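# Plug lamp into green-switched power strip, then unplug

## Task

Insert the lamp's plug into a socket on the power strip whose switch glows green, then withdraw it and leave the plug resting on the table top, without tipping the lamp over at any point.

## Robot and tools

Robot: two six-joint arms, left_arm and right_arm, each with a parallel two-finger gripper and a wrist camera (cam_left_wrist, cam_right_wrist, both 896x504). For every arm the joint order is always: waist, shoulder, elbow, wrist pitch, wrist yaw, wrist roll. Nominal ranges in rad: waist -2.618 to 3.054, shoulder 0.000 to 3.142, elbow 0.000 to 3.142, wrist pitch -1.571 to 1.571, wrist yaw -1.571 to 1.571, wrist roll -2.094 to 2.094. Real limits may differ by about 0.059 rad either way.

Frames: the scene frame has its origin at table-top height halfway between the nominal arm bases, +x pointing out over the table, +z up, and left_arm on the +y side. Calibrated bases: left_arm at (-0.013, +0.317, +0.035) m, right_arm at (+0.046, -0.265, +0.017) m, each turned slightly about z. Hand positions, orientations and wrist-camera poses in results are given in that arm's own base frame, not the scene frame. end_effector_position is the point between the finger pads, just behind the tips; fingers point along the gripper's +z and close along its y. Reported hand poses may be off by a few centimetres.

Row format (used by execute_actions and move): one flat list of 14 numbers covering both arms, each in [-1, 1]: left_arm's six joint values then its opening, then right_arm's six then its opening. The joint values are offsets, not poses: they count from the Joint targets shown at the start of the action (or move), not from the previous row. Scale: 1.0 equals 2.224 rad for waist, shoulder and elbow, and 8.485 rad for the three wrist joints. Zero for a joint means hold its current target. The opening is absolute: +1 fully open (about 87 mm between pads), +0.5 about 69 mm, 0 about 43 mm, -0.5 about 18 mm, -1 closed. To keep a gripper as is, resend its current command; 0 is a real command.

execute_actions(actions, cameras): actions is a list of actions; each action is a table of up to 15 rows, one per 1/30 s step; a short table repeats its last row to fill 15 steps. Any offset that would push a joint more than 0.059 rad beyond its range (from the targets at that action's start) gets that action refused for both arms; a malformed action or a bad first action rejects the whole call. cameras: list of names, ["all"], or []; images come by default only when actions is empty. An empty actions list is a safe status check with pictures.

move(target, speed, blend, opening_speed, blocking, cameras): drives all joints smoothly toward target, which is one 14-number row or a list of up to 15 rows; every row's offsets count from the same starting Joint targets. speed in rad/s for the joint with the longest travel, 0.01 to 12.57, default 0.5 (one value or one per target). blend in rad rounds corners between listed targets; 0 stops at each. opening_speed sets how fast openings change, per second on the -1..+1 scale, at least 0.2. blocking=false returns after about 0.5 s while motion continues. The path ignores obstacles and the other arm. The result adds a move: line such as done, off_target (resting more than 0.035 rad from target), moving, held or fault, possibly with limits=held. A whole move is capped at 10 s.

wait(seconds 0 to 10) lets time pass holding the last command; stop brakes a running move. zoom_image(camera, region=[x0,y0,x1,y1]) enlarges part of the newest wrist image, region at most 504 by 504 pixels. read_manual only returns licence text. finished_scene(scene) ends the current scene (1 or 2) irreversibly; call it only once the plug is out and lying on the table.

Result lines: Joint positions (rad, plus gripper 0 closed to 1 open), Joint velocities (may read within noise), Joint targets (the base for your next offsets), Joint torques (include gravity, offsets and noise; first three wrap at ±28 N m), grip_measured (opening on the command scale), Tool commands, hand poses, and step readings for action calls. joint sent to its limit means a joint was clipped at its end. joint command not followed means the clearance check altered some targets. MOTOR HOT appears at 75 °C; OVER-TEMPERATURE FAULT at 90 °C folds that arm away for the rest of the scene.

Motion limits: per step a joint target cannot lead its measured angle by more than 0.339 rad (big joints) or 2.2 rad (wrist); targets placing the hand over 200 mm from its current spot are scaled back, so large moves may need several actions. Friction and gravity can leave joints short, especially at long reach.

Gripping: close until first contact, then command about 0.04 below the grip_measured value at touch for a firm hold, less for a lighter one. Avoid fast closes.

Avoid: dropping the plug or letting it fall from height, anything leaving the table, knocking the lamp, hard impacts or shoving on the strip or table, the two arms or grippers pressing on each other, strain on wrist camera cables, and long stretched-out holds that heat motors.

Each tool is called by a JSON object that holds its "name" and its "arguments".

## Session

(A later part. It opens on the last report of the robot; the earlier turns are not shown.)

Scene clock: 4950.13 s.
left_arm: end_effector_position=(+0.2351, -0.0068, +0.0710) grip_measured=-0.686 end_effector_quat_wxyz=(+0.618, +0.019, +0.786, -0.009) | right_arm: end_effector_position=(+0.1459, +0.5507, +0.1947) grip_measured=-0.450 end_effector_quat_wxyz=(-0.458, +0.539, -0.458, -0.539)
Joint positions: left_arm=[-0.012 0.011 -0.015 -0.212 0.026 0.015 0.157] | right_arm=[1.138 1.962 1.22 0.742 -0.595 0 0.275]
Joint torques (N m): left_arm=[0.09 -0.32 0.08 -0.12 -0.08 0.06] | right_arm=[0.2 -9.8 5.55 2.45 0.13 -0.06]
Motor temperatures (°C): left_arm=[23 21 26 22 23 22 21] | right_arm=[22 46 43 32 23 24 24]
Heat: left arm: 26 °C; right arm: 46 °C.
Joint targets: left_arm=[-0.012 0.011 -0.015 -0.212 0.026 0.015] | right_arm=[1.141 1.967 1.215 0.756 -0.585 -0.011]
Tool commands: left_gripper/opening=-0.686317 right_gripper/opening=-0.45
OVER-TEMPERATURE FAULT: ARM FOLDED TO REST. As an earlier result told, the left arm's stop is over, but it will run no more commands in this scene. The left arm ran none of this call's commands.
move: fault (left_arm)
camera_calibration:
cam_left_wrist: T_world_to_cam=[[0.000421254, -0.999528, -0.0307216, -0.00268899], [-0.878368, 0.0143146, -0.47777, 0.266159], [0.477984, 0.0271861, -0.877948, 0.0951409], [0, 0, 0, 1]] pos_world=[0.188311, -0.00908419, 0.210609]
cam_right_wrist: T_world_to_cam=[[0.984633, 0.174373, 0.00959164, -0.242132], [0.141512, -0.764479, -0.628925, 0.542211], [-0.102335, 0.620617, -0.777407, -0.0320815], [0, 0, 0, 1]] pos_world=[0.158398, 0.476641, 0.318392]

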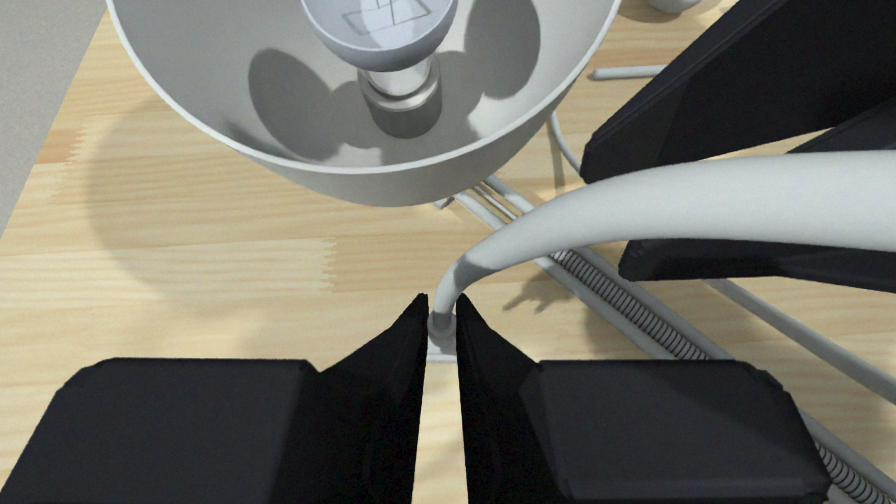

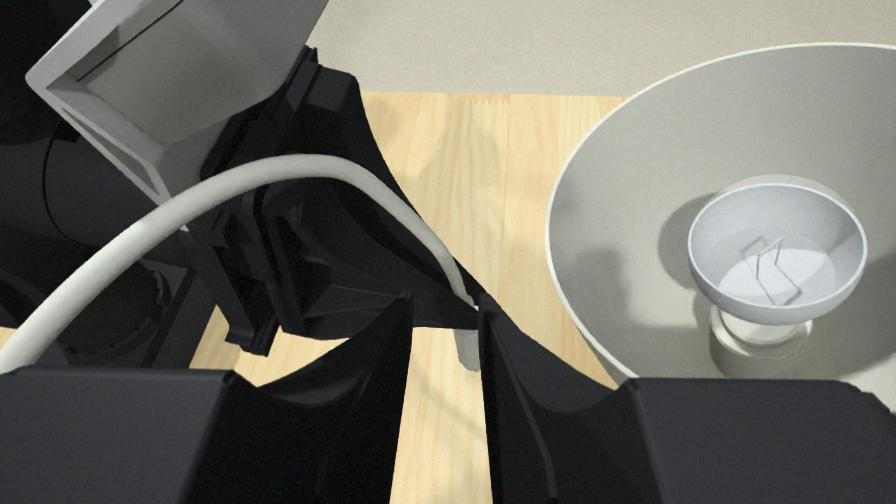

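{"name": "move", "arguments": {"target": [0,0,0,0,0,0,-0.687,0.0123,0.0301,0.0477,-0.0053,0.0032,0,-0.45], "speed": 0.15, "cameras": ["all"]}}

{"name": "zoom_image", "arguments": {"camera": "cam_right_wrist", "region": [320, 170, 560, 400]}}

{"name": "zoom_image", "arguments": {"camera": "cam_left_wrist", "region": [400, 100, 700, 370]}}

Scene clock: 5004.03 s.
left_arm: end_effector_position=(+0.2351, -0.0068, +0.0710) grip_measured=-0.686 end_effector_quat_wxyz=(+0.618, +0.019, +0.786, -0.009) | right_arm: end_effector_position=(+0.1435, +0.5692, +0.1935) grip_measured=-0.450 end_effector_quat_wxyz=(-0.460, +0.538, -0.457, -0.539)
Joint positions: left_arm=[-0.012 0.011 -0.015 -0.212 0.026 0.015 0.157] | right_arm=[1.162 2.017 1.293 0.728 -0.568 0 0.275]
Joint torques (N m): left_arm=[0.12 0.01 0.18 -0.12 -0.05 0] | right_arm=[0.57 -9.24 8.61 2.09 0.15 -0.06]
Motor temperatures (°C): left_arm=[23 21 26 22 23 22 21] | right_arm=[22 55 41 34 23 24 24]
Heat: left arm: 26 °C; right arm: 55 °C.
Joint targets: left_arm=[-0.012 0.011 -0.015 -0.212 0.026 0.015] | right_arm=[1.169 2.034 1.321 0.711 -0.558 -0.011]
Tool commands: left_gripper/opening=-0.686317 right_gripper/opening=-0.45
OVER-TEMPERATURE FAULT: ARM FOLDED TO REST. As an earlier result told, the left arm's stop is over, but it will run no more commands in this scene. The left arm ran none of this call's commands.
move: fault (left_arm)
camera_calibration:
cam_left_wrist: T_world_to_cam=[[0.000421254, -0.999528, -0.0307216, -0.00268899], [-0.878368, 0.0143146, -0.47777, 0.266159], [0.477984, 0.0271861, -0.877948, 0.0951409], [0, 0, 0, 1]] pos_world=[0.188311, -0.00908419, 0.210609]
cam_right_wrist: T_world_to_cam=[[0.985079, 0.171708, 0.0116438, -0.241889], [0.140401, -0.762657, -0.63138, 0.555404], [-0.099533, 0.623594, -0.775386, -0.047193], [0, 0, 0, 1]] pos_world=[0.155603, 0.494547, 0.316895]

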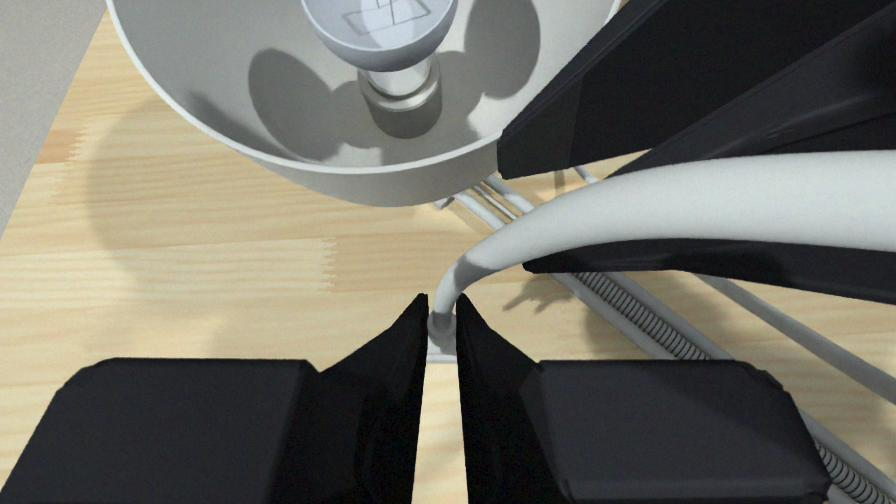

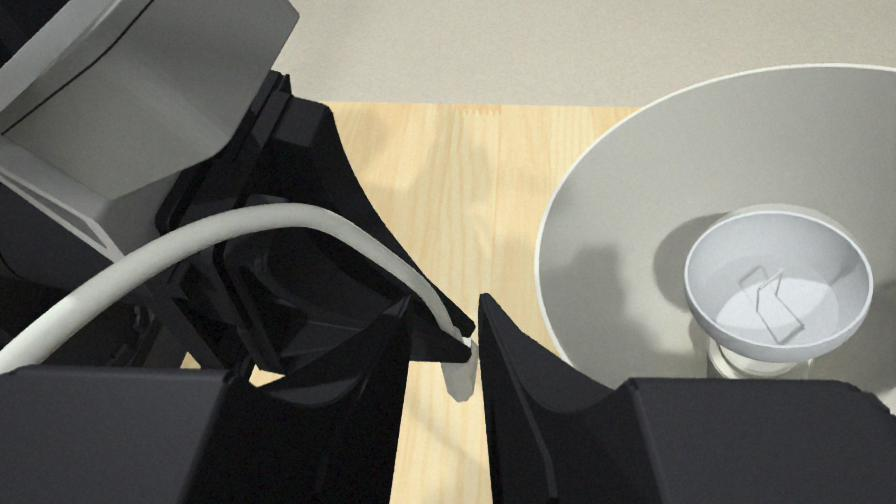

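Scaled by 2.100.

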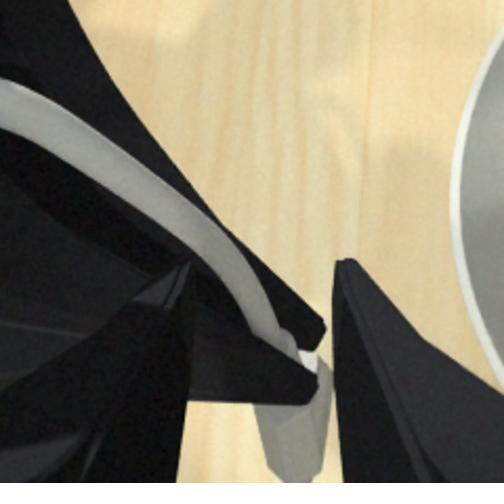

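Scaled by 1.680.

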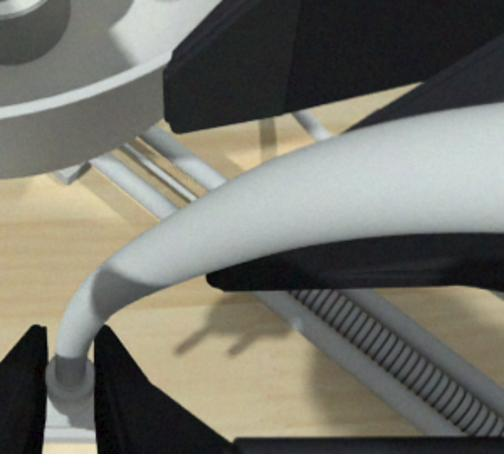

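{"name": "move", "arguments": {"target": [0,0,0,0,0,0,-0.687,0.0049,0.0031,0.0072,-0.0014,0.0007,0,-0.45], "speed": 0.1, "cameras": ["all"]}}

{"name": "zoom_image", "arguments": {"camera": "cam_right_wrist", "region": [320, 170, 560, 400]}}

{"name": "zoom_image", "arguments": {"camera": "cam_left_wrist", "region": [400, 100, 700, 370]}}

Scene clock: 5181.07 s.
left_arm: end_effector_position=(+0.2351, -0.0068, +0.0710) grip_measured=-0.686 end_effector_quat_wxyz=(+0.618, +0.019, +0.786, -0.009) | right_arm: end_effector_position=(+0.1394, +0.5732, +0.1944) grip_measured=-0.450 end_effector_quat_wxyz=(-0.458, +0.539, -0.457, -0.539)
Joint positions: left_arm=[-0.012 0.011 -0.015 -0.212 0.026 0.015 0.157] | right_arm=[1.173 2.024 1.309 0.716 -0.562 0 0.275]
Joint torques (N m): left_arm=[0.12 -0.1 0.16 -0.1 -0.07 0.04] | right_arm=[0.59 -9.28 8.72 2.07 0.16 -0.06]
Motor temperatures (°C): left_arm=[23 21 25 22 23 22 21] | right_arm=[22 60 47 36 23 24 24]
Heat: left arm: 25 °C; right arm: 60 °C.
Joint targets: left_arm=[-0.012 0.011 -0.015 -0.212 0.026 0.015] | right_arm=[1.180 2.041 1.337 0.699 -0.552 -0.011]
Tool commands: left_gripper/opening=-0.686317 right_gripper/opening=-0.45
OVER-TEMPERATURE FAULT: ARM FOLDED TO REST. As an earlier result told, the left arm's stop is over, but it will run no more commands in this scene. The left arm ran none of this call's commands.
move: fault (left_arm)
camera_calibration:
cam_left_wrist: T_world_to_cam=[[0.000421254, -0.999528, -0.0307216, -0.00268899], [-0.878368, 0.0143146, -0.47777, 0.266159], [0.477984, 0.0271861, -0.877948, 0.0951409], [0, 0, 0, 1]] pos_world=[0.188311, -0.00908419, 0.210609]
cam_right_wrist: T_world_to_cam=[[0.984291, 0.176251, 0.010343, -0.240836], [0.143302, -0.763319, -0.629927, 0.559382], [-0.10313, 0.621514, -0.776585, -0.0474735], [0, 0, 0, 1]] pos_world=[0.151996, 0.49894, 0.317993]

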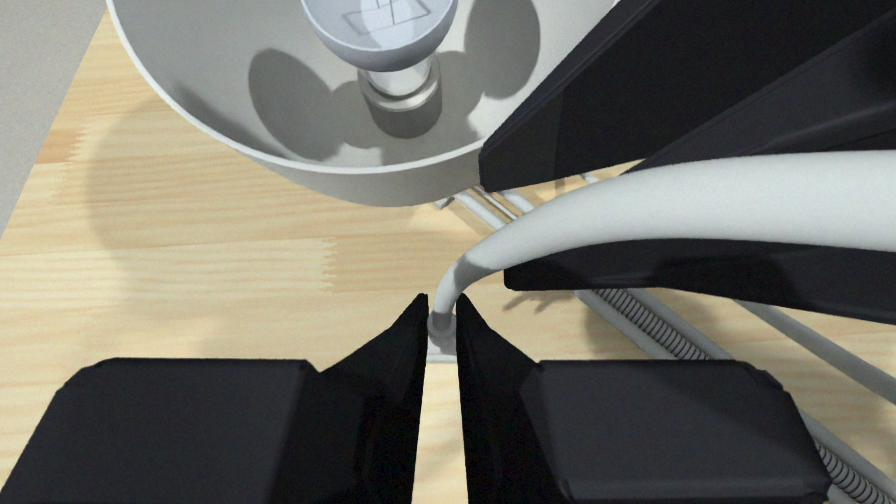

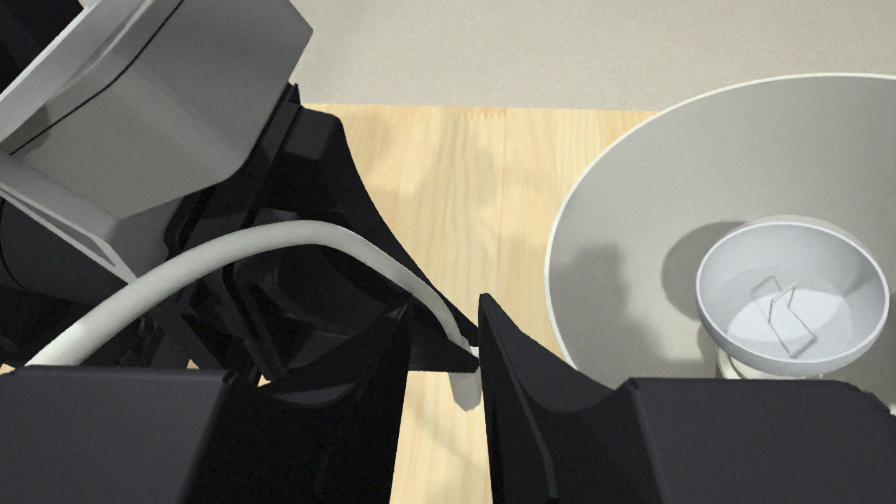

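Scaled by 2.100.

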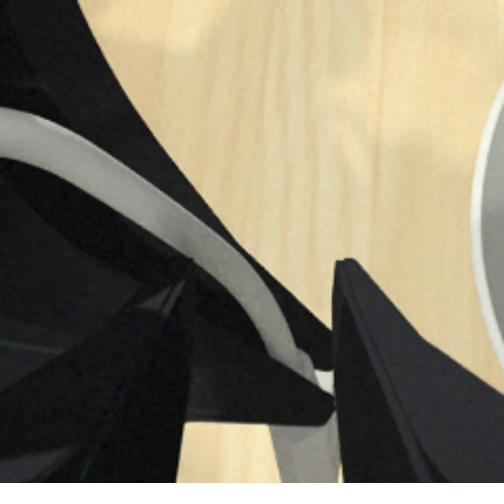

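Scaled by 1.680.

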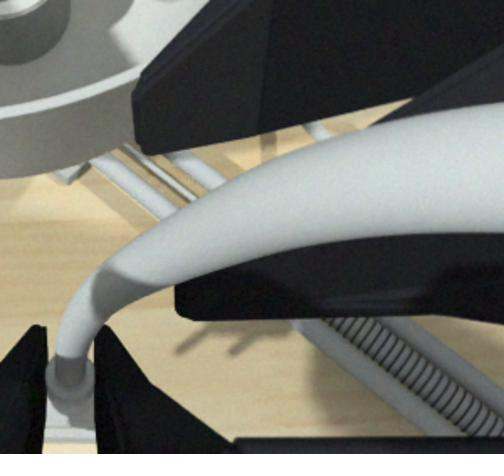

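{"name": "move", "arguments": {"target": [0,0,0,0,0,0,-0.687,0.0144,0.0117,0.0157,-0.0012,0.0038,-0.0200,-0.45], "speed": 0.08, "cameras": ["all"]}}

{"name": "zoom_image", "arguments": {"camera": "cam_right_wrist", "region": [320, 200, 560, 430]}}

{"name": "zoom_image", "arguments": {"camera": "cam_left_wrist", "region": [400, 100, 700, 370]}}

Scene clock: 5225.03 s.
left_arm: end_effector_position=(+0.2351, -0.0068, +0.0710) grip_measured=-0.686 end_effector_quat_wxyz=(+0.618, +0.019, +0.786, -0.009) | right_arm: end_effector_position=(+0.1365, +0.5859, +0.1948) grip_measured=-0.450 end_effector_quat_wxyz=(-0.503, +0.575, -0.409, -0.499)
Joint positions: left_arm=[-0.012 0.011 -0.015 -0.212 0.026 0.015 0.157] | right_arm=[1.204 2.048 1.344 0.708 -0.531 -0.169 0.275]
Joint torques (N m): left_arm=[0.17 -0.12 0.44 -0.1 -0.05 0.04] | right_arm=[0.75 -9.35 8.69 2.07 0.13 -0.01]
Motor temperatures (°C): left_arm=[23 21 25 22 23 22 21] | right_arm=[22 57 45 34 23 24 24]
Heat: left arm: 25 °C; right arm: 57 °C.
Joint targets: left_arm=[-0.012 0.011 -0.015 -0.212 0.026 0.015] | right_arm=[1.212 2.067 1.372 0.689 -0.520 -0.181]
Tool commands: left_gripper/opening=-0.685954 right_gripper/opening=-0.45
OVER-TEMPERATURE FAULT: ARM FOLDED TO REST. As an earlier result told, the left arm's stop is over, but it will run no more commands in this scene. The left arm ran none of this call's commands.
move: fault (left_arm)
camera_calibration:
cam_left_wrist: T_world_to_cam=[[0.000421254, -0.999528, -0.0307216, -0.00268899], [-0.878368, 0.0143146, -0.47777, 0.266159], [0.477984, 0.0271861, -0.877948, 0.0951409], [0, 0, 0, 1]] pos_world=[0.188311, -0.00908419, 0.210609]
cam_right_wrist: T_world_to_cam=[[0.968448, 0.172711, 0.179662, -0.268916], [0.247758, -0.745067, -0.619267, 0.54277], [0.026906, 0.644241, -0.764349, -0.0888208], [0, 0, 0, 1]] pos_world=[0.128345, 0.508067, 0.316543]

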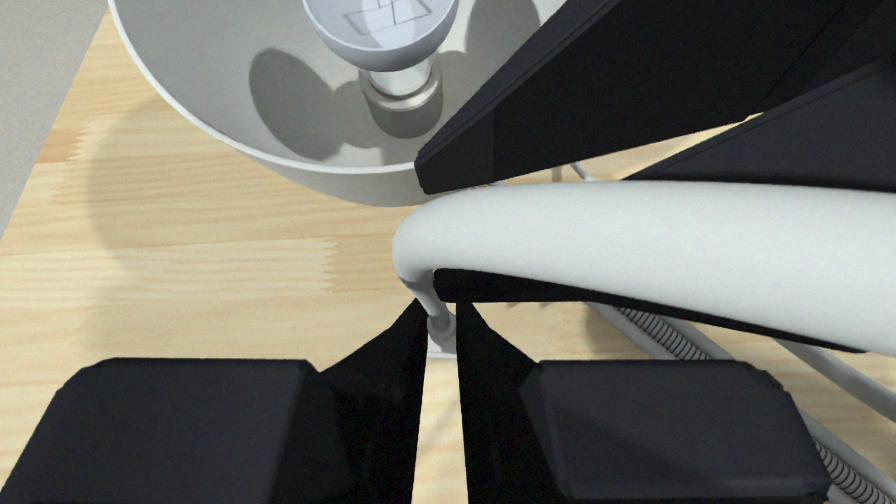

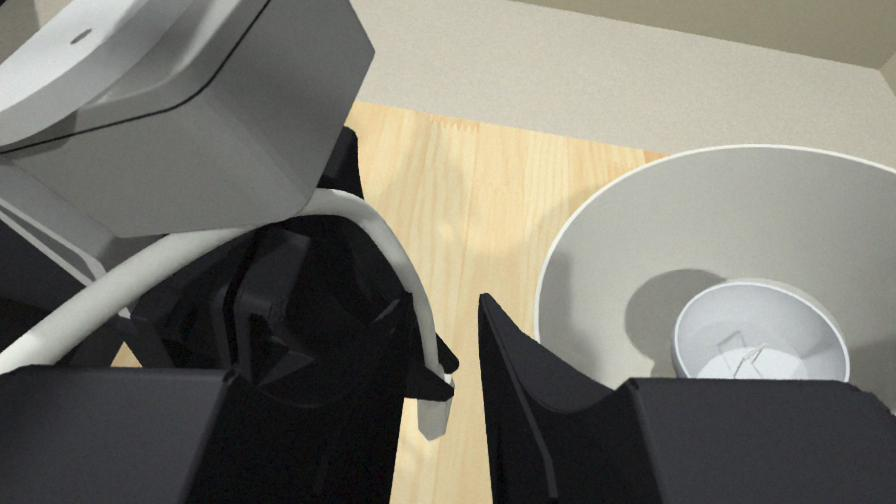

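Scaled by 2.100.

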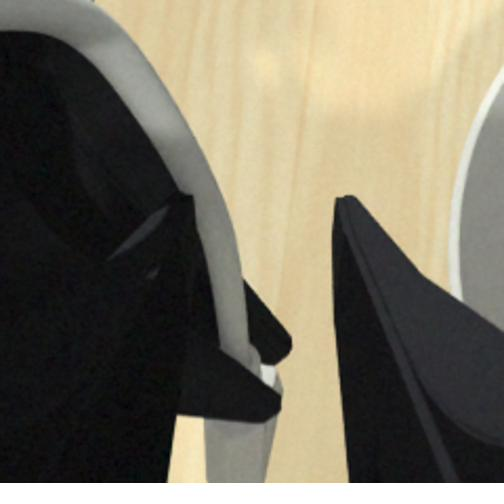

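Scaled by 1.680.

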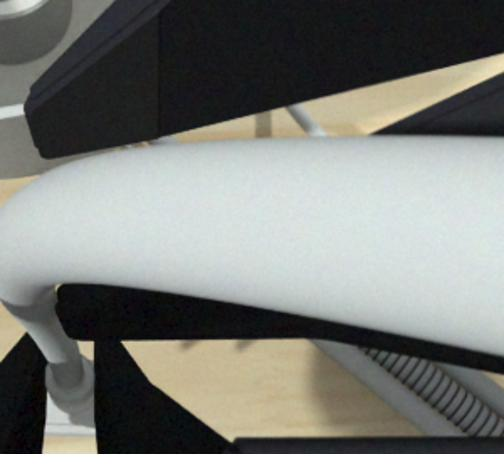

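{"name": "move", "arguments": {"target": [0,0,0,0,0,0,-0.687,0.0050,0,0,0,0.0012,0,-0.55], "speed": 0.08, "cameras": ["all"]}}

{"name": "zoom_image", "arguments": {"camera": "cam_right_wrist", "region": [320, 200, 560, 430]}}

{"name": "zoom_image", "arguments": {"camera": "cam_left_wrist", "region": [370, 100, 670, 370]}}

Scene clock: 5384.03 s.
left_arm: end_effector_position=(+0.2351, -0.0068, +0.0710) grip_measured=-0.685 end_effector_quat_wxyz=(+0.618, +0.019, +0.786, -0.009) | right_arm: end_effector_position=(+0.1323, +0.5875, +0.1942) grip_measured=-0.550 end_effector_quat_wxyz=(-0.502, +0.576, -0.410, -0.498)
Joint positions: left_arm=[-0.012 0.011 -0.015 -0.212 0.026 0.015 0.158] | right_arm=[1.215 2.048 1.344 0.705 -0.519 -0.171 0.225]
Joint torques (N m): left_arm=[-0.09 -0.01 -0.03 -0.13 -0.03 0.02] | right_arm=[0.83 -9.39 8.72 2.12 0.14 -0.04]
Motor temperatures (°C): left_arm=[23 21 25 22 23 22 21] | right_arm=[22 55 49 36 23 24 24]
Heat: left arm: 25 °C; right arm: 55 °C.
Joint targets: left_arm=[-0.012 0.011 -0.015 -0.212 0.026 0.015] | right_arm=[1.223 2.067 1.372 0.689 -0.510 -0.181]
Tool commands: left_gripper/opening=-0.685011 right_gripper/opening=-0.55
OVER-TEMPERATURE FAULT: ARM FOLDED TO REST. As an earlier result told, the left arm's stop is over, but it will run no more commands in this scene. The left arm ran none of this call's commands.
move: fault (left_arm)
camera_calibration:
cam_left_wrist: T_world_to_cam=[[0.000421254, -0.999528, -0.0307216, -0.00268899], [-0.878368, 0.0143146, -0.47777, 0.266159], [0.477984, 0.0271861, -0.877948, 0.0951409], [0, 0, 0, 1]] pos_world=[0.188311, -0.00908419, 0.210609]
cam_right_wrist: T_world_to_cam=[[0.968601, 0.172041, 0.179484, -0.264612], [0.247061, -0.746785, -0.617474, 0.545321], [0.0278052, 0.642429, -0.765841, -0.0888886], [0, 0, 0, 1]] pos_world=[0.124047, 0.509866, 0.31614]

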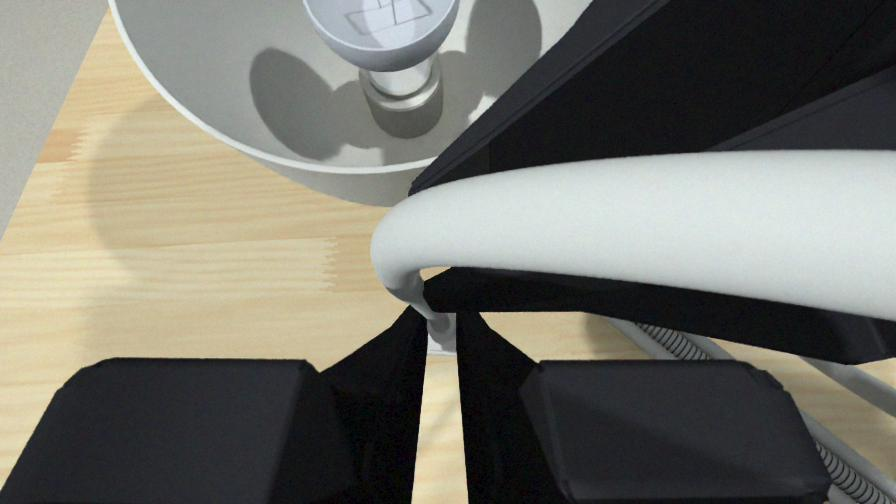

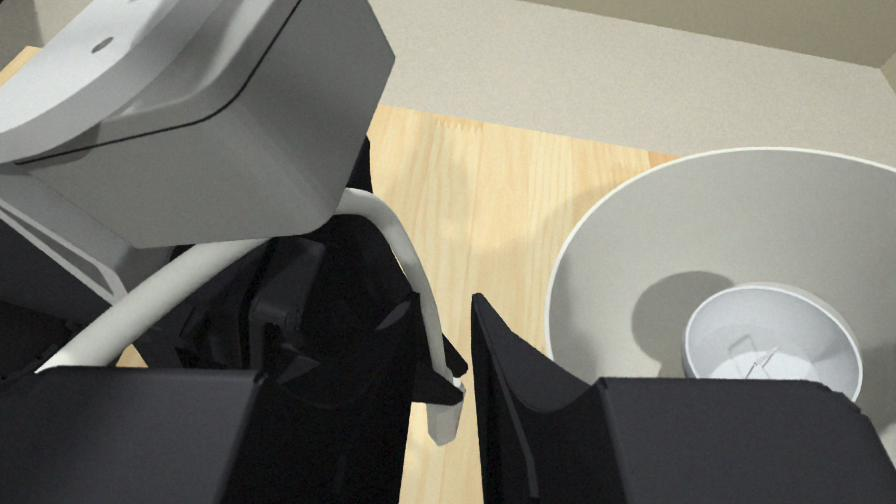

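Scaled by 2.100.

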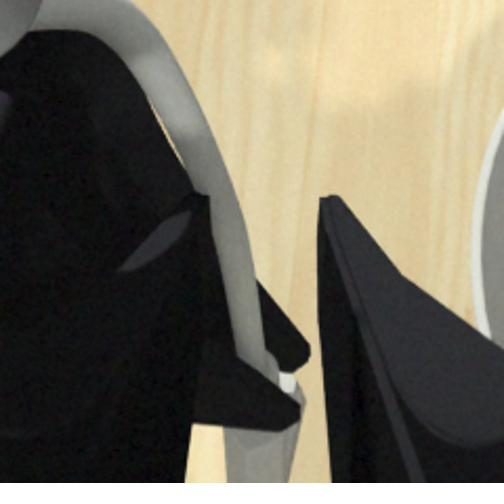

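Scaled by 1.680.

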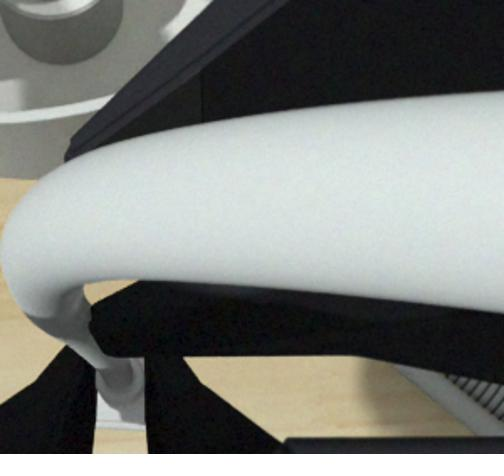

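{"name": "move", "arguments": {"target": [[0,0,0,0,0,0,-0.687,-0.0400,-0.0445,-0.0683,0.0078,-0.0118,0.0200,-0.55],[0,0,0,0,0,0,-0.687,-0.0400,0.0351,-0.1088,0.0362,-0.0118,0.0200,-0.3]], "speed": [0.2,0.25], "blend": [0.02,0], "cameras": ["all"]}}

{"name": "zoom_image", "arguments": {"camera": "cam_right_wrist", "region": [250, 130, 600, 430]}}

Scene clock: 5482.97 s.
left_arm: end_effector_position=(+0.2351, -0.0068, +0.0710) grip_measured=-0.684 end_effector_quat_wxyz=(+0.618, +0.019, +0.786, -0.009) | right_arm: end_effector_position=(+0.1490, +0.5548, +0.1237) grip_measured=-0.300 end_effector_quat_wxyz=(-0.464, +0.542, -0.455, -0.533)
Joint positions: left_arm=[-0.012 0.011 -0.015 -0.212 0.026 0.015 0.158] | right_arm=[1.139 2.132 1.146 0.984 -0.588 -0.02 0.35]
Joint torques (N m): left_arm=[0.09 -0.14 0.18 -0.09 -0.08 0.04] | right_arm=[-0.49 -9.68 3.75 2.41 -0.19 0.16]
Motor temperatures (°C): left_arm=[23 21 25 22 23 22 21] | right_arm=[22 56 49 36 23 24 24]
Heat: left arm: 25 °C; right arm: 56 °C.
Joint targets: left_arm=[-0.012 0.011 -0.015 -0.212 0.026 0.015] | right_arm=[1.134 2.145 1.130 0.996 -0.610 -0.011]
Tool commands: left_gripper/opening=-0.683948 right_gripper/opening=-0.3
OVER-TEMPERATURE FAULT: ARM FOLDED TO REST. As an earlier result told, the left arm's stop is over, but it will run no more commands in this scene. The left arm ran none of this call's commands.
move: fault (left_arm)
camera_calibration:
cam_left_wrist: T_world_to_cam=[[0.000421254, -0.999528, -0.0307216, -0.00268899], [-0.878368, 0.0143146, -0.47777, 0.266159], [0.477984, 0.0271861, -0.877948, 0.0951409], [0, 0, 0, 1]] pos_world=[0.188311, -0.00908419, 0.210609]
cam_right_wrist: T_world_to_cam=[[0.985244, 0.168736, 0.0286847, -0.244547], [0.149175, -0.764395, -0.627253, 0.498803], [-0.0839137, 0.622276, -0.778287, -0.0930494], [0, 0, 0, 1]] pos_world=[0.158722, 0.480449, 0.247471]

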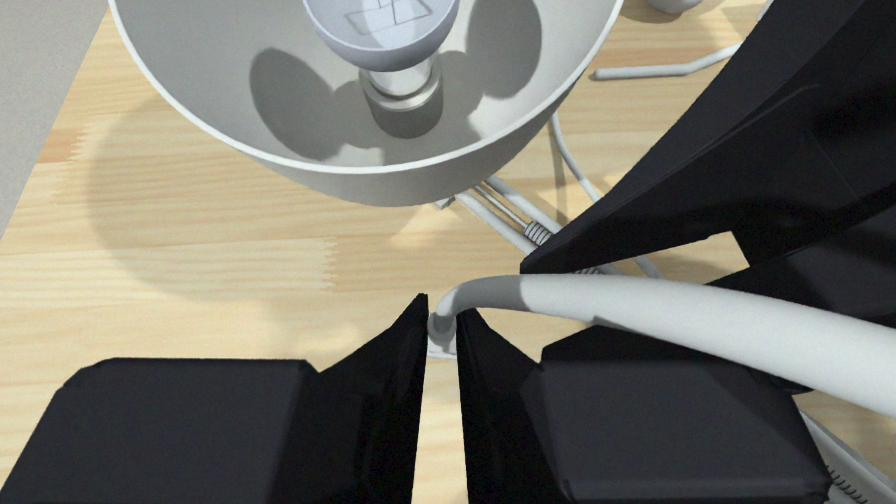

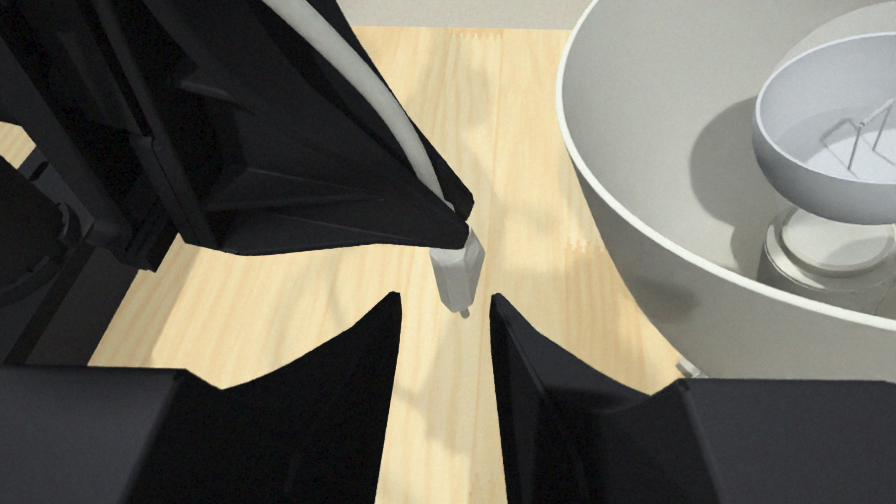

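Scaled by 1.440.

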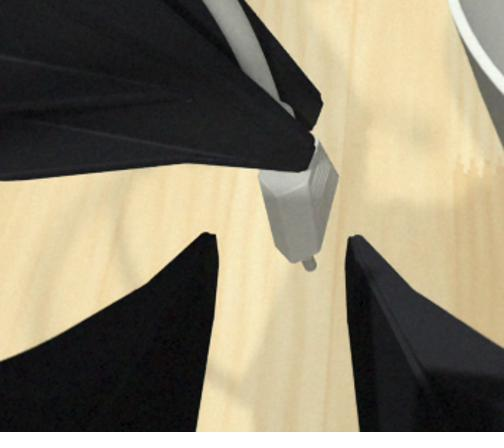

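{"name": "zoom_image", "arguments": {"camera": "cam_left_wrist", "region": [400, 180, 720, 400]}}

Scaled by 1.575.

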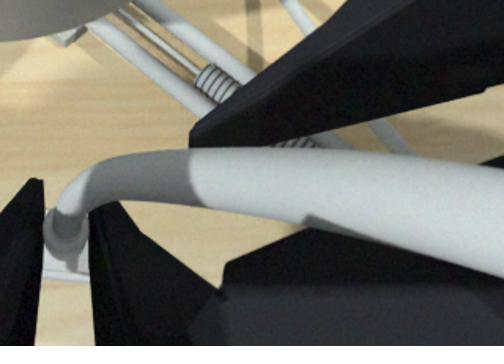

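{"name": "zoom_image", "arguments": {"camera": "cam_right_wrist", "region": [400, 180, 520, 330]}}

Scaled by 3.360.

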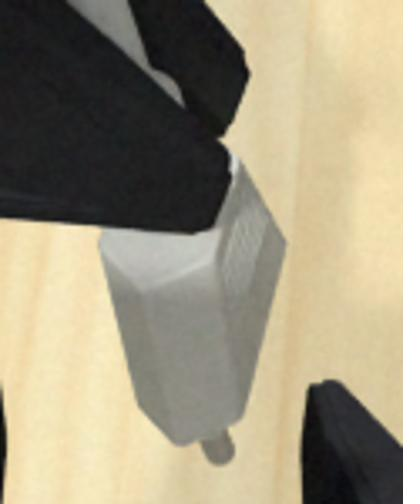

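{"name": "move", "arguments": {"target": [0,0,0,0,0,0,-0.687,-0.0067,0.0463,-0.0049,0.0136,-0.0026,0.0018,-0.3], "speed": 0.2, "cameras": ["all"]}}

{"name": "zoom_image", "arguments": {"camera": "cam_right_wrist", "region": [370, 150, 530, 330]}}

Scene clock: 5573.00 s.
left_arm: end_effector_position=(+0.2351, -0.0068, +0.0710) grip_measured=-0.683 end_effector_quat_wxyz=(+0.618, +0.019, +0.786, -0.009) | right_arm: end_effector_position=(+0.1532, +0.5534, +0.0892) grip_measured=-0.300 end_effector_quat_wxyz=(-0.460, +0.540, -0.455, -0.538)
Joint positions: left_arm=[-0.012 0.011 -0.015 -0.212 0.026 0.015 0.158] | right_arm=[1.125 2.234 1.135 1.1 -0.609 -0.006 0.35]
Joint torques (N m): left_arm=[0.25 -0.27 0.23 -0.11 -0.1 0.02] | right_arm=[-0.64 -9.92 3.33 2.38 -0.2 0.17]
Motor temperatures (°C): left_arm=[23 21 25 22 23 22 21] | right_arm=[22 56 40 36 24 24 24]
Heat: left arm: 25 °C; right arm: 56 °C.
Joint targets: left_arm=[-0.012 0.011 -0.015 -0.212 0.026 0.015] | right_arm=[1.119 2.248 1.119 1.111 -0.632 0.004]
Tool commands: left_gripper/opening=-0.683043 right_gripper/opening=-0.3
OVER-TEMPERATURE FAULT: ARM FOLDED TO REST. As an earlier result told, the left arm's stop is over, but it will run no more commands in this scene. The left arm ran none of this call's commands.
move: fault (left_arm)
camera_calibration:
cam_left_wrist: T_world_to_cam=[[0.000421254, -0.999528, -0.0307216, -0.00268899], [-0.878368, 0.0143146, -0.47777, 0.266159], [0.477984, 0.0271861, -0.877948, 0.0951409], [0, 0, 0, 1]] pos_world=[0.188311, -0.00908419, 0.210609]
cam_right_wrist: T_world_to_cam=[[0.984342, 0.175512, 0.0163266, -0.24997], [0.146496, -0.763046, -0.629523, 0.475313], [-0.0980312, 0.622057, -0.77681, -0.116521], [0, 0, 0, 1]] pos_world=[0.165002, 0.479041, 0.212787]

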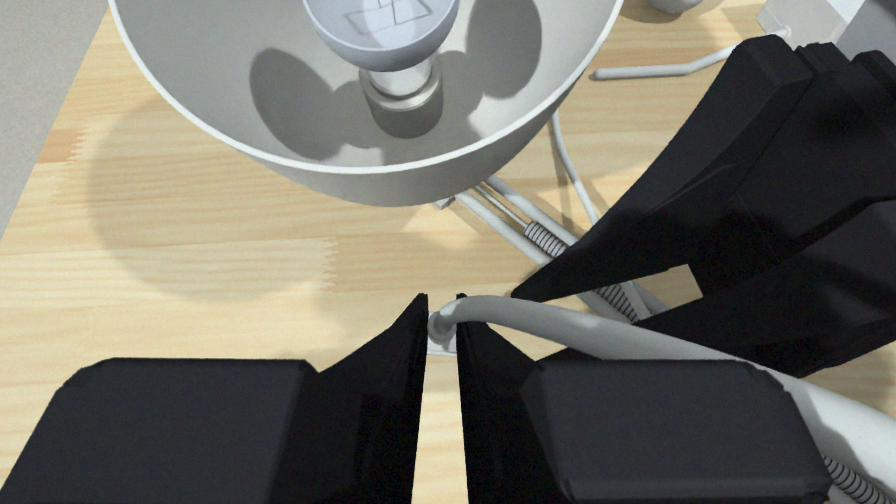

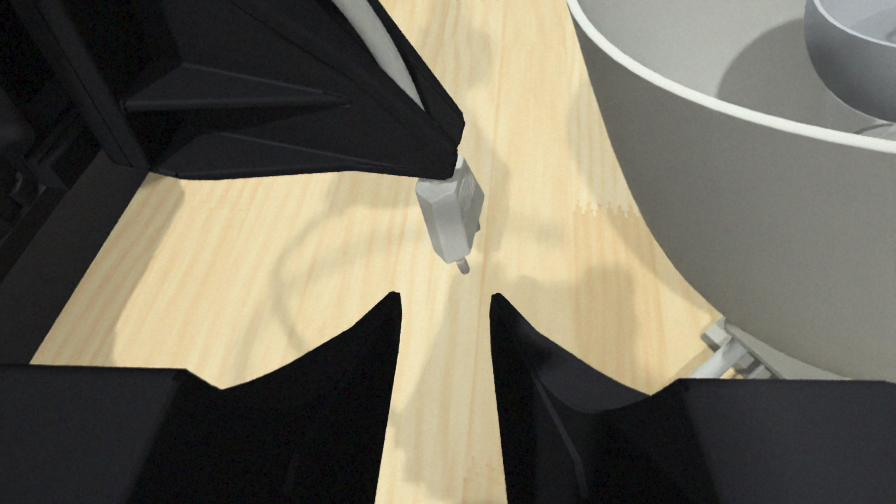

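Scaled by 2.800.

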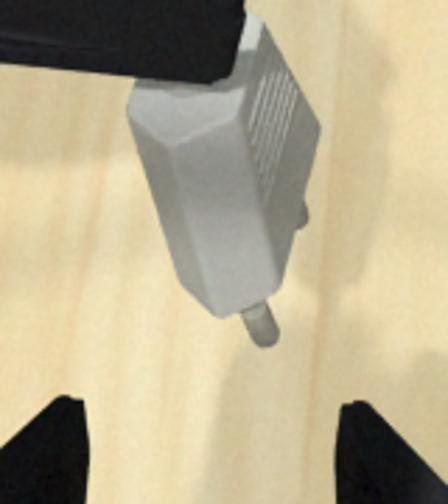

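{"name": "move", "arguments": {"target": [[0,0,0,0,0,0,-0.687,0.0373,-0.0441,-0.0238,0,0.0288,-0.0193,-0.2],[0,0,0,0,0,0,-0.687,0.0373,-0.0238,-0.0238,0,0.0288,-0.0193,-0.2]], "speed": 0.2, "cameras": ["all"]}}

{"name": "zoom_image", "arguments": {"camera": "cam_right_wrist", "region": [350, 130, 550, 330]}}

Scene clock: 5669.23 s.
left_arm: end_effector_position=(+0.2351, -0.0068, +0.0710) grip_measured=-0.681 end_effector_quat_wxyz=(+0.618, +0.019, +0.786, -0.009) | right_arm: end_effector_position=(+0.1529, +0.5579, +0.1028) grip_measured=-0.200 end_effector_quat_wxyz=(+0.535, -0.539, +0.451, +0.468)
Joint positions: left_arm=[-0.012 0.011 -0.015 -0.212 0.026 0.015 0.16] | right_arm=[1.196 2.175 1.084 1.103 -0.397 -0.152 0.4]
Joint torques (N m): left_arm=[0.24 -0.23 0.29 -0.14 -0.1 0.03] | right_arm=[0.61 -9.03 3.25 2.43 0.14 0]
Motor temperatures (°C): left_arm=[23 21 25 22 23 22 21] | right_arm=[22 60 38 36 24 24 24]
Heat: left arm: 25 °C; right arm: 60 °C.
Joint targets: left_arm=[-0.012 0.011 -0.015 -0.212 0.026 0.015] | right_arm=[1.202 2.195 1.066 1.111 -0.388 -0.160]
Tool commands: left_gripper/opening=-0.680819 right_gripper/opening=-0.2
OVER-TEMPERATURE FAULT: ARM FOLDED TO REST. As an earlier result told, the left arm's stop is over, but it will run no more commands in this scene. The left arm ran none of this call's commands.
move: fault (left_arm)
camera_calibration:
cam_left_wrist: T_world_to_cam=[[0.000421254, -0.999528, -0.0307216, -0.00268899], [-0.878368, 0.0143146, -0.47777, 0.266159], [0.477984, 0.0271861, -0.877948, 0.0951409], [0, 0, 0, 1]] pos_world=[0.188311, -0.00908419, 0.210609]
cam_right_wrist: T_world_to_cam=[[0.985742, 0.0327434, 0.165047, -0.186548], [0.130555, -0.767637, -0.627446, 0.492174], [0.106151, 0.640048, -0.760967, -0.151693], [0, 0, 0, 1]] pos_world=[0.135735, 0.481009, 0.224168]

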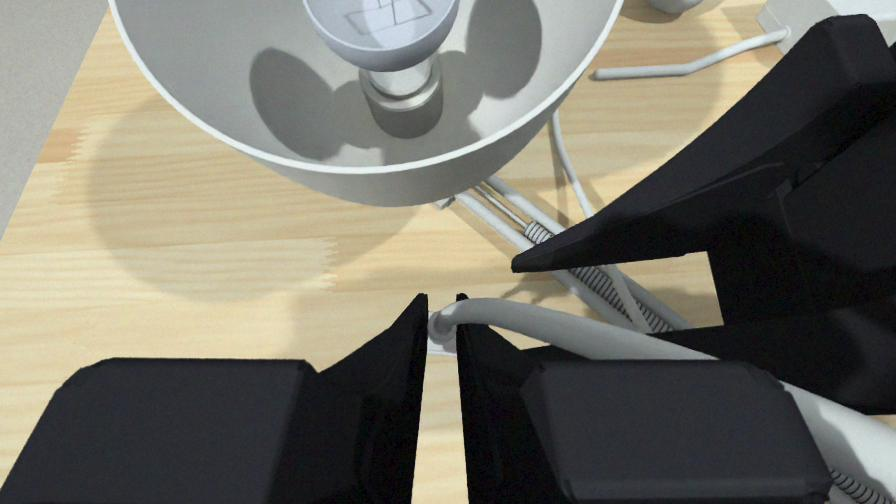

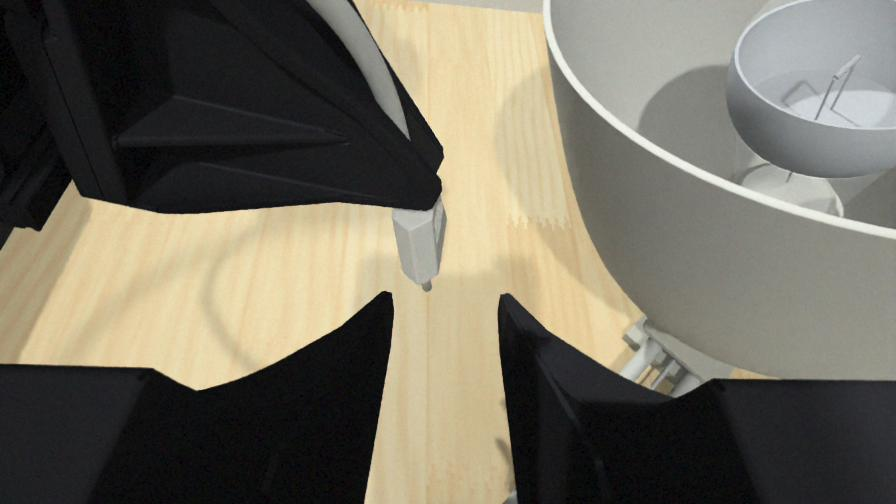

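Scaled by 2.520.

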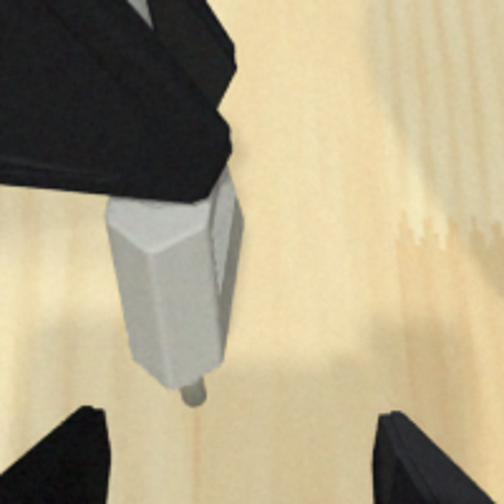

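{"name": "move", "arguments": {"target": [0,0,0,0,0,0,-0.687,0.00854,0.01169,0.04047,-0.00613,0.00212,0,-0.2], "speed": 0.12, "cameras": ["cam_right_wrist"]}}

Scene clock: 5739.33 s.
left_arm: end_effector_position=(+0.2351, -0.0068, +0.0710) grip_measured=-0.681 end_effector_quat_wxyz=(+0.618, +0.019, +0.786, -0.009) | right_arm: end_effector_position=(+0.1494, +0.5696, +0.1011) grip_measured=-0.200 end_effector_quat_wxyz=(+0.534, -0.540, +0.452, +0.467)
Joint positions: left_arm=[-0.012 0.011 -0.015 -0.212 0.026 0.015 0.16] | right_arm=[1.214 2.203 1.132 1.08 -0.379 -0.152 0.4]
Joint torques (N m): left_arm=[0.05 0.01 0.31 -0.07 -0.07 0.02] | right_arm=[0.66 -9.55 7.15 2.1 0.16 -0.01]
Motor temperatures (°C): left_arm=[23 21 25 22 23 22 21] | right_arm=[22 57 36 37 23 24 24]
Heat: left arm: 25 °C; right arm: 57 °C.
Joint targets: left_arm=[-0.012 0.011 -0.015 -0.212 0.026 0.015] | right_arm=[1.221 2.221 1.156 1.059 -0.370 -0.160]
Tool commands: left_gripper/opening=-0.680722 right_gripper/opening=-0.2
OVER-TEMPERATURE FAULT: ARM FOLDED TO REST. As an earlier result told, the left arm's stop is over, but it will run no more commands in this scene. The left arm ran none of this call's commands.
move: fault (left_arm)
camera_calibration:
cam_right_wrist: T_world_to_cam=[[0.985907, 0.0333063, 0.163948, -0.183411], [0.129958, -0.769599, -0.625162, 0.501484], [0.105353, 0.637658, -0.763082, -0.158324], [0, 0, 0, 1]] pos_world=[0.132334, 0.493006, 0.222765]
Images, in order (width x height): cam_right_wrist 896x504.

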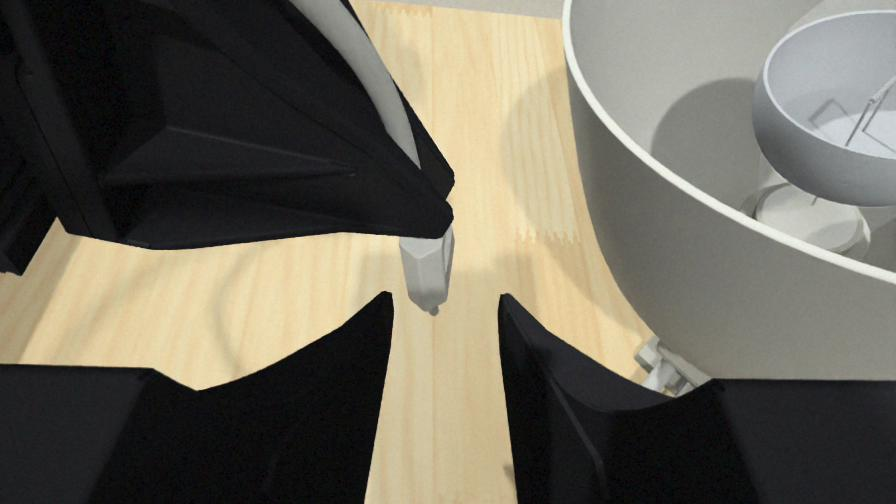

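{"name": "zoom_image", "arguments": {"camera": "cam_right_wrist", "region": [350, 150, 550, 350]}}

Scaled by 2.520.

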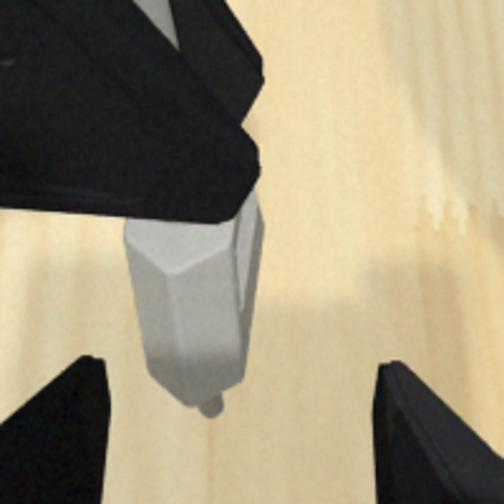

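{"name": "move", "arguments": {"target": [0,0,0,0,0,0,-0.687,0.0052,0.0006,0.0,-0.00085,0.00115,0,-0.2], "speed": 0.1, "cameras": ["cam_right_wrist"]}}

{"name": "zoom_image", "arguments": {"camera": "cam_right_wrist", "region": [350, 150, 550, 350]}}

Scene clock: 5783.67 s.
left_arm: end_effector_position=(+0.2351, -0.0068, +0.0710) grip_measured=-0.681 end_effector_quat_wxyz=(+0.618, +0.019, +0.786, -0.009) | right_arm: end_effector_position=(+0.1444, +0.5710, +0.0994) grip_measured=-0.200 end_effector_quat_wxyz=(+0.531, -0.542, +0.454, +0.467)
Joint positions: left_arm=[-0.012 0.011 -0.015 -0.212 0.026 0.015 0.16] | right_arm=[1.225 2.203 1.132 1.072 -0.37 -0.152 0.4]
Joint torques (N m): left_arm=[0.17 -0.23 0.14 -0.11 -0.09 -0.02] | right_arm=[0.69 -9.36 7.19 2.12 0.14 0]
Motor temperatures (°C): left_arm=[23 21 25 22 23 22 21] | right_arm=[22 58 39 36 23 24 24]
Heat: left arm: 25 °C; right arm: 58 °C.
Joint targets: left_arm=[-0.012 0.011 -0.015 -0.212 0.026 0.015] | right_arm=[1.233 2.222 1.156 1.052 -0.360 -0.160]
Tool commands: left_gripper/opening=-0.680722 right_gripper/opening=-0.2
OVER-TEMPERATURE FAULT: ARM FOLDED TO REST. As an earlier result told, the left arm's stop is over, but it will run no more commands in this scene. The left arm ran none of this call's commands.
move: fault (left_arm)
camera_calibration:
cam_right_wrist: T_world_to_cam=[[0.986236, 0.0366871, 0.16122, -0.179955], [0.13017, -0.773506, -0.620277, 0.503826], [0.101948, 0.632726, -0.767636, -0.156282], [0, 0, 0, 1]] pos_world=[0.127828, 0.495198, 0.221557]
Images, in order (width x height): cam_right_wrist 896x504.

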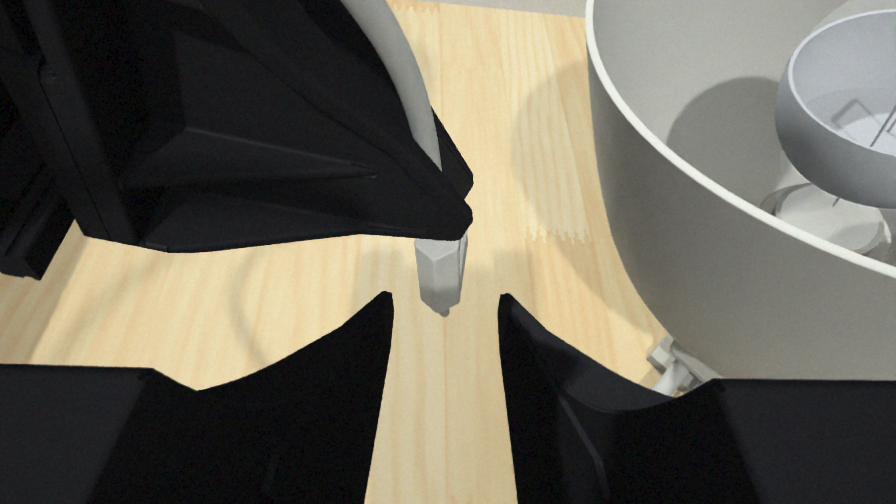

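Scaled by 2.520.

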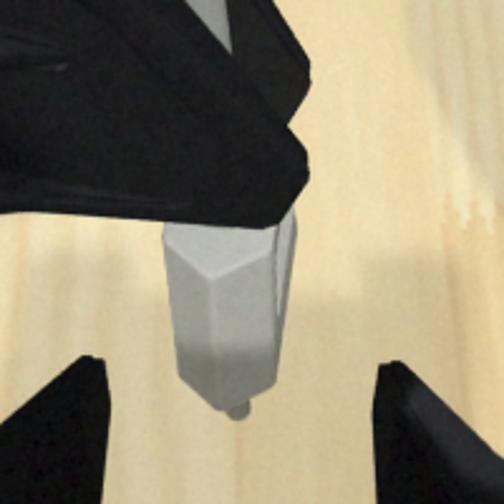

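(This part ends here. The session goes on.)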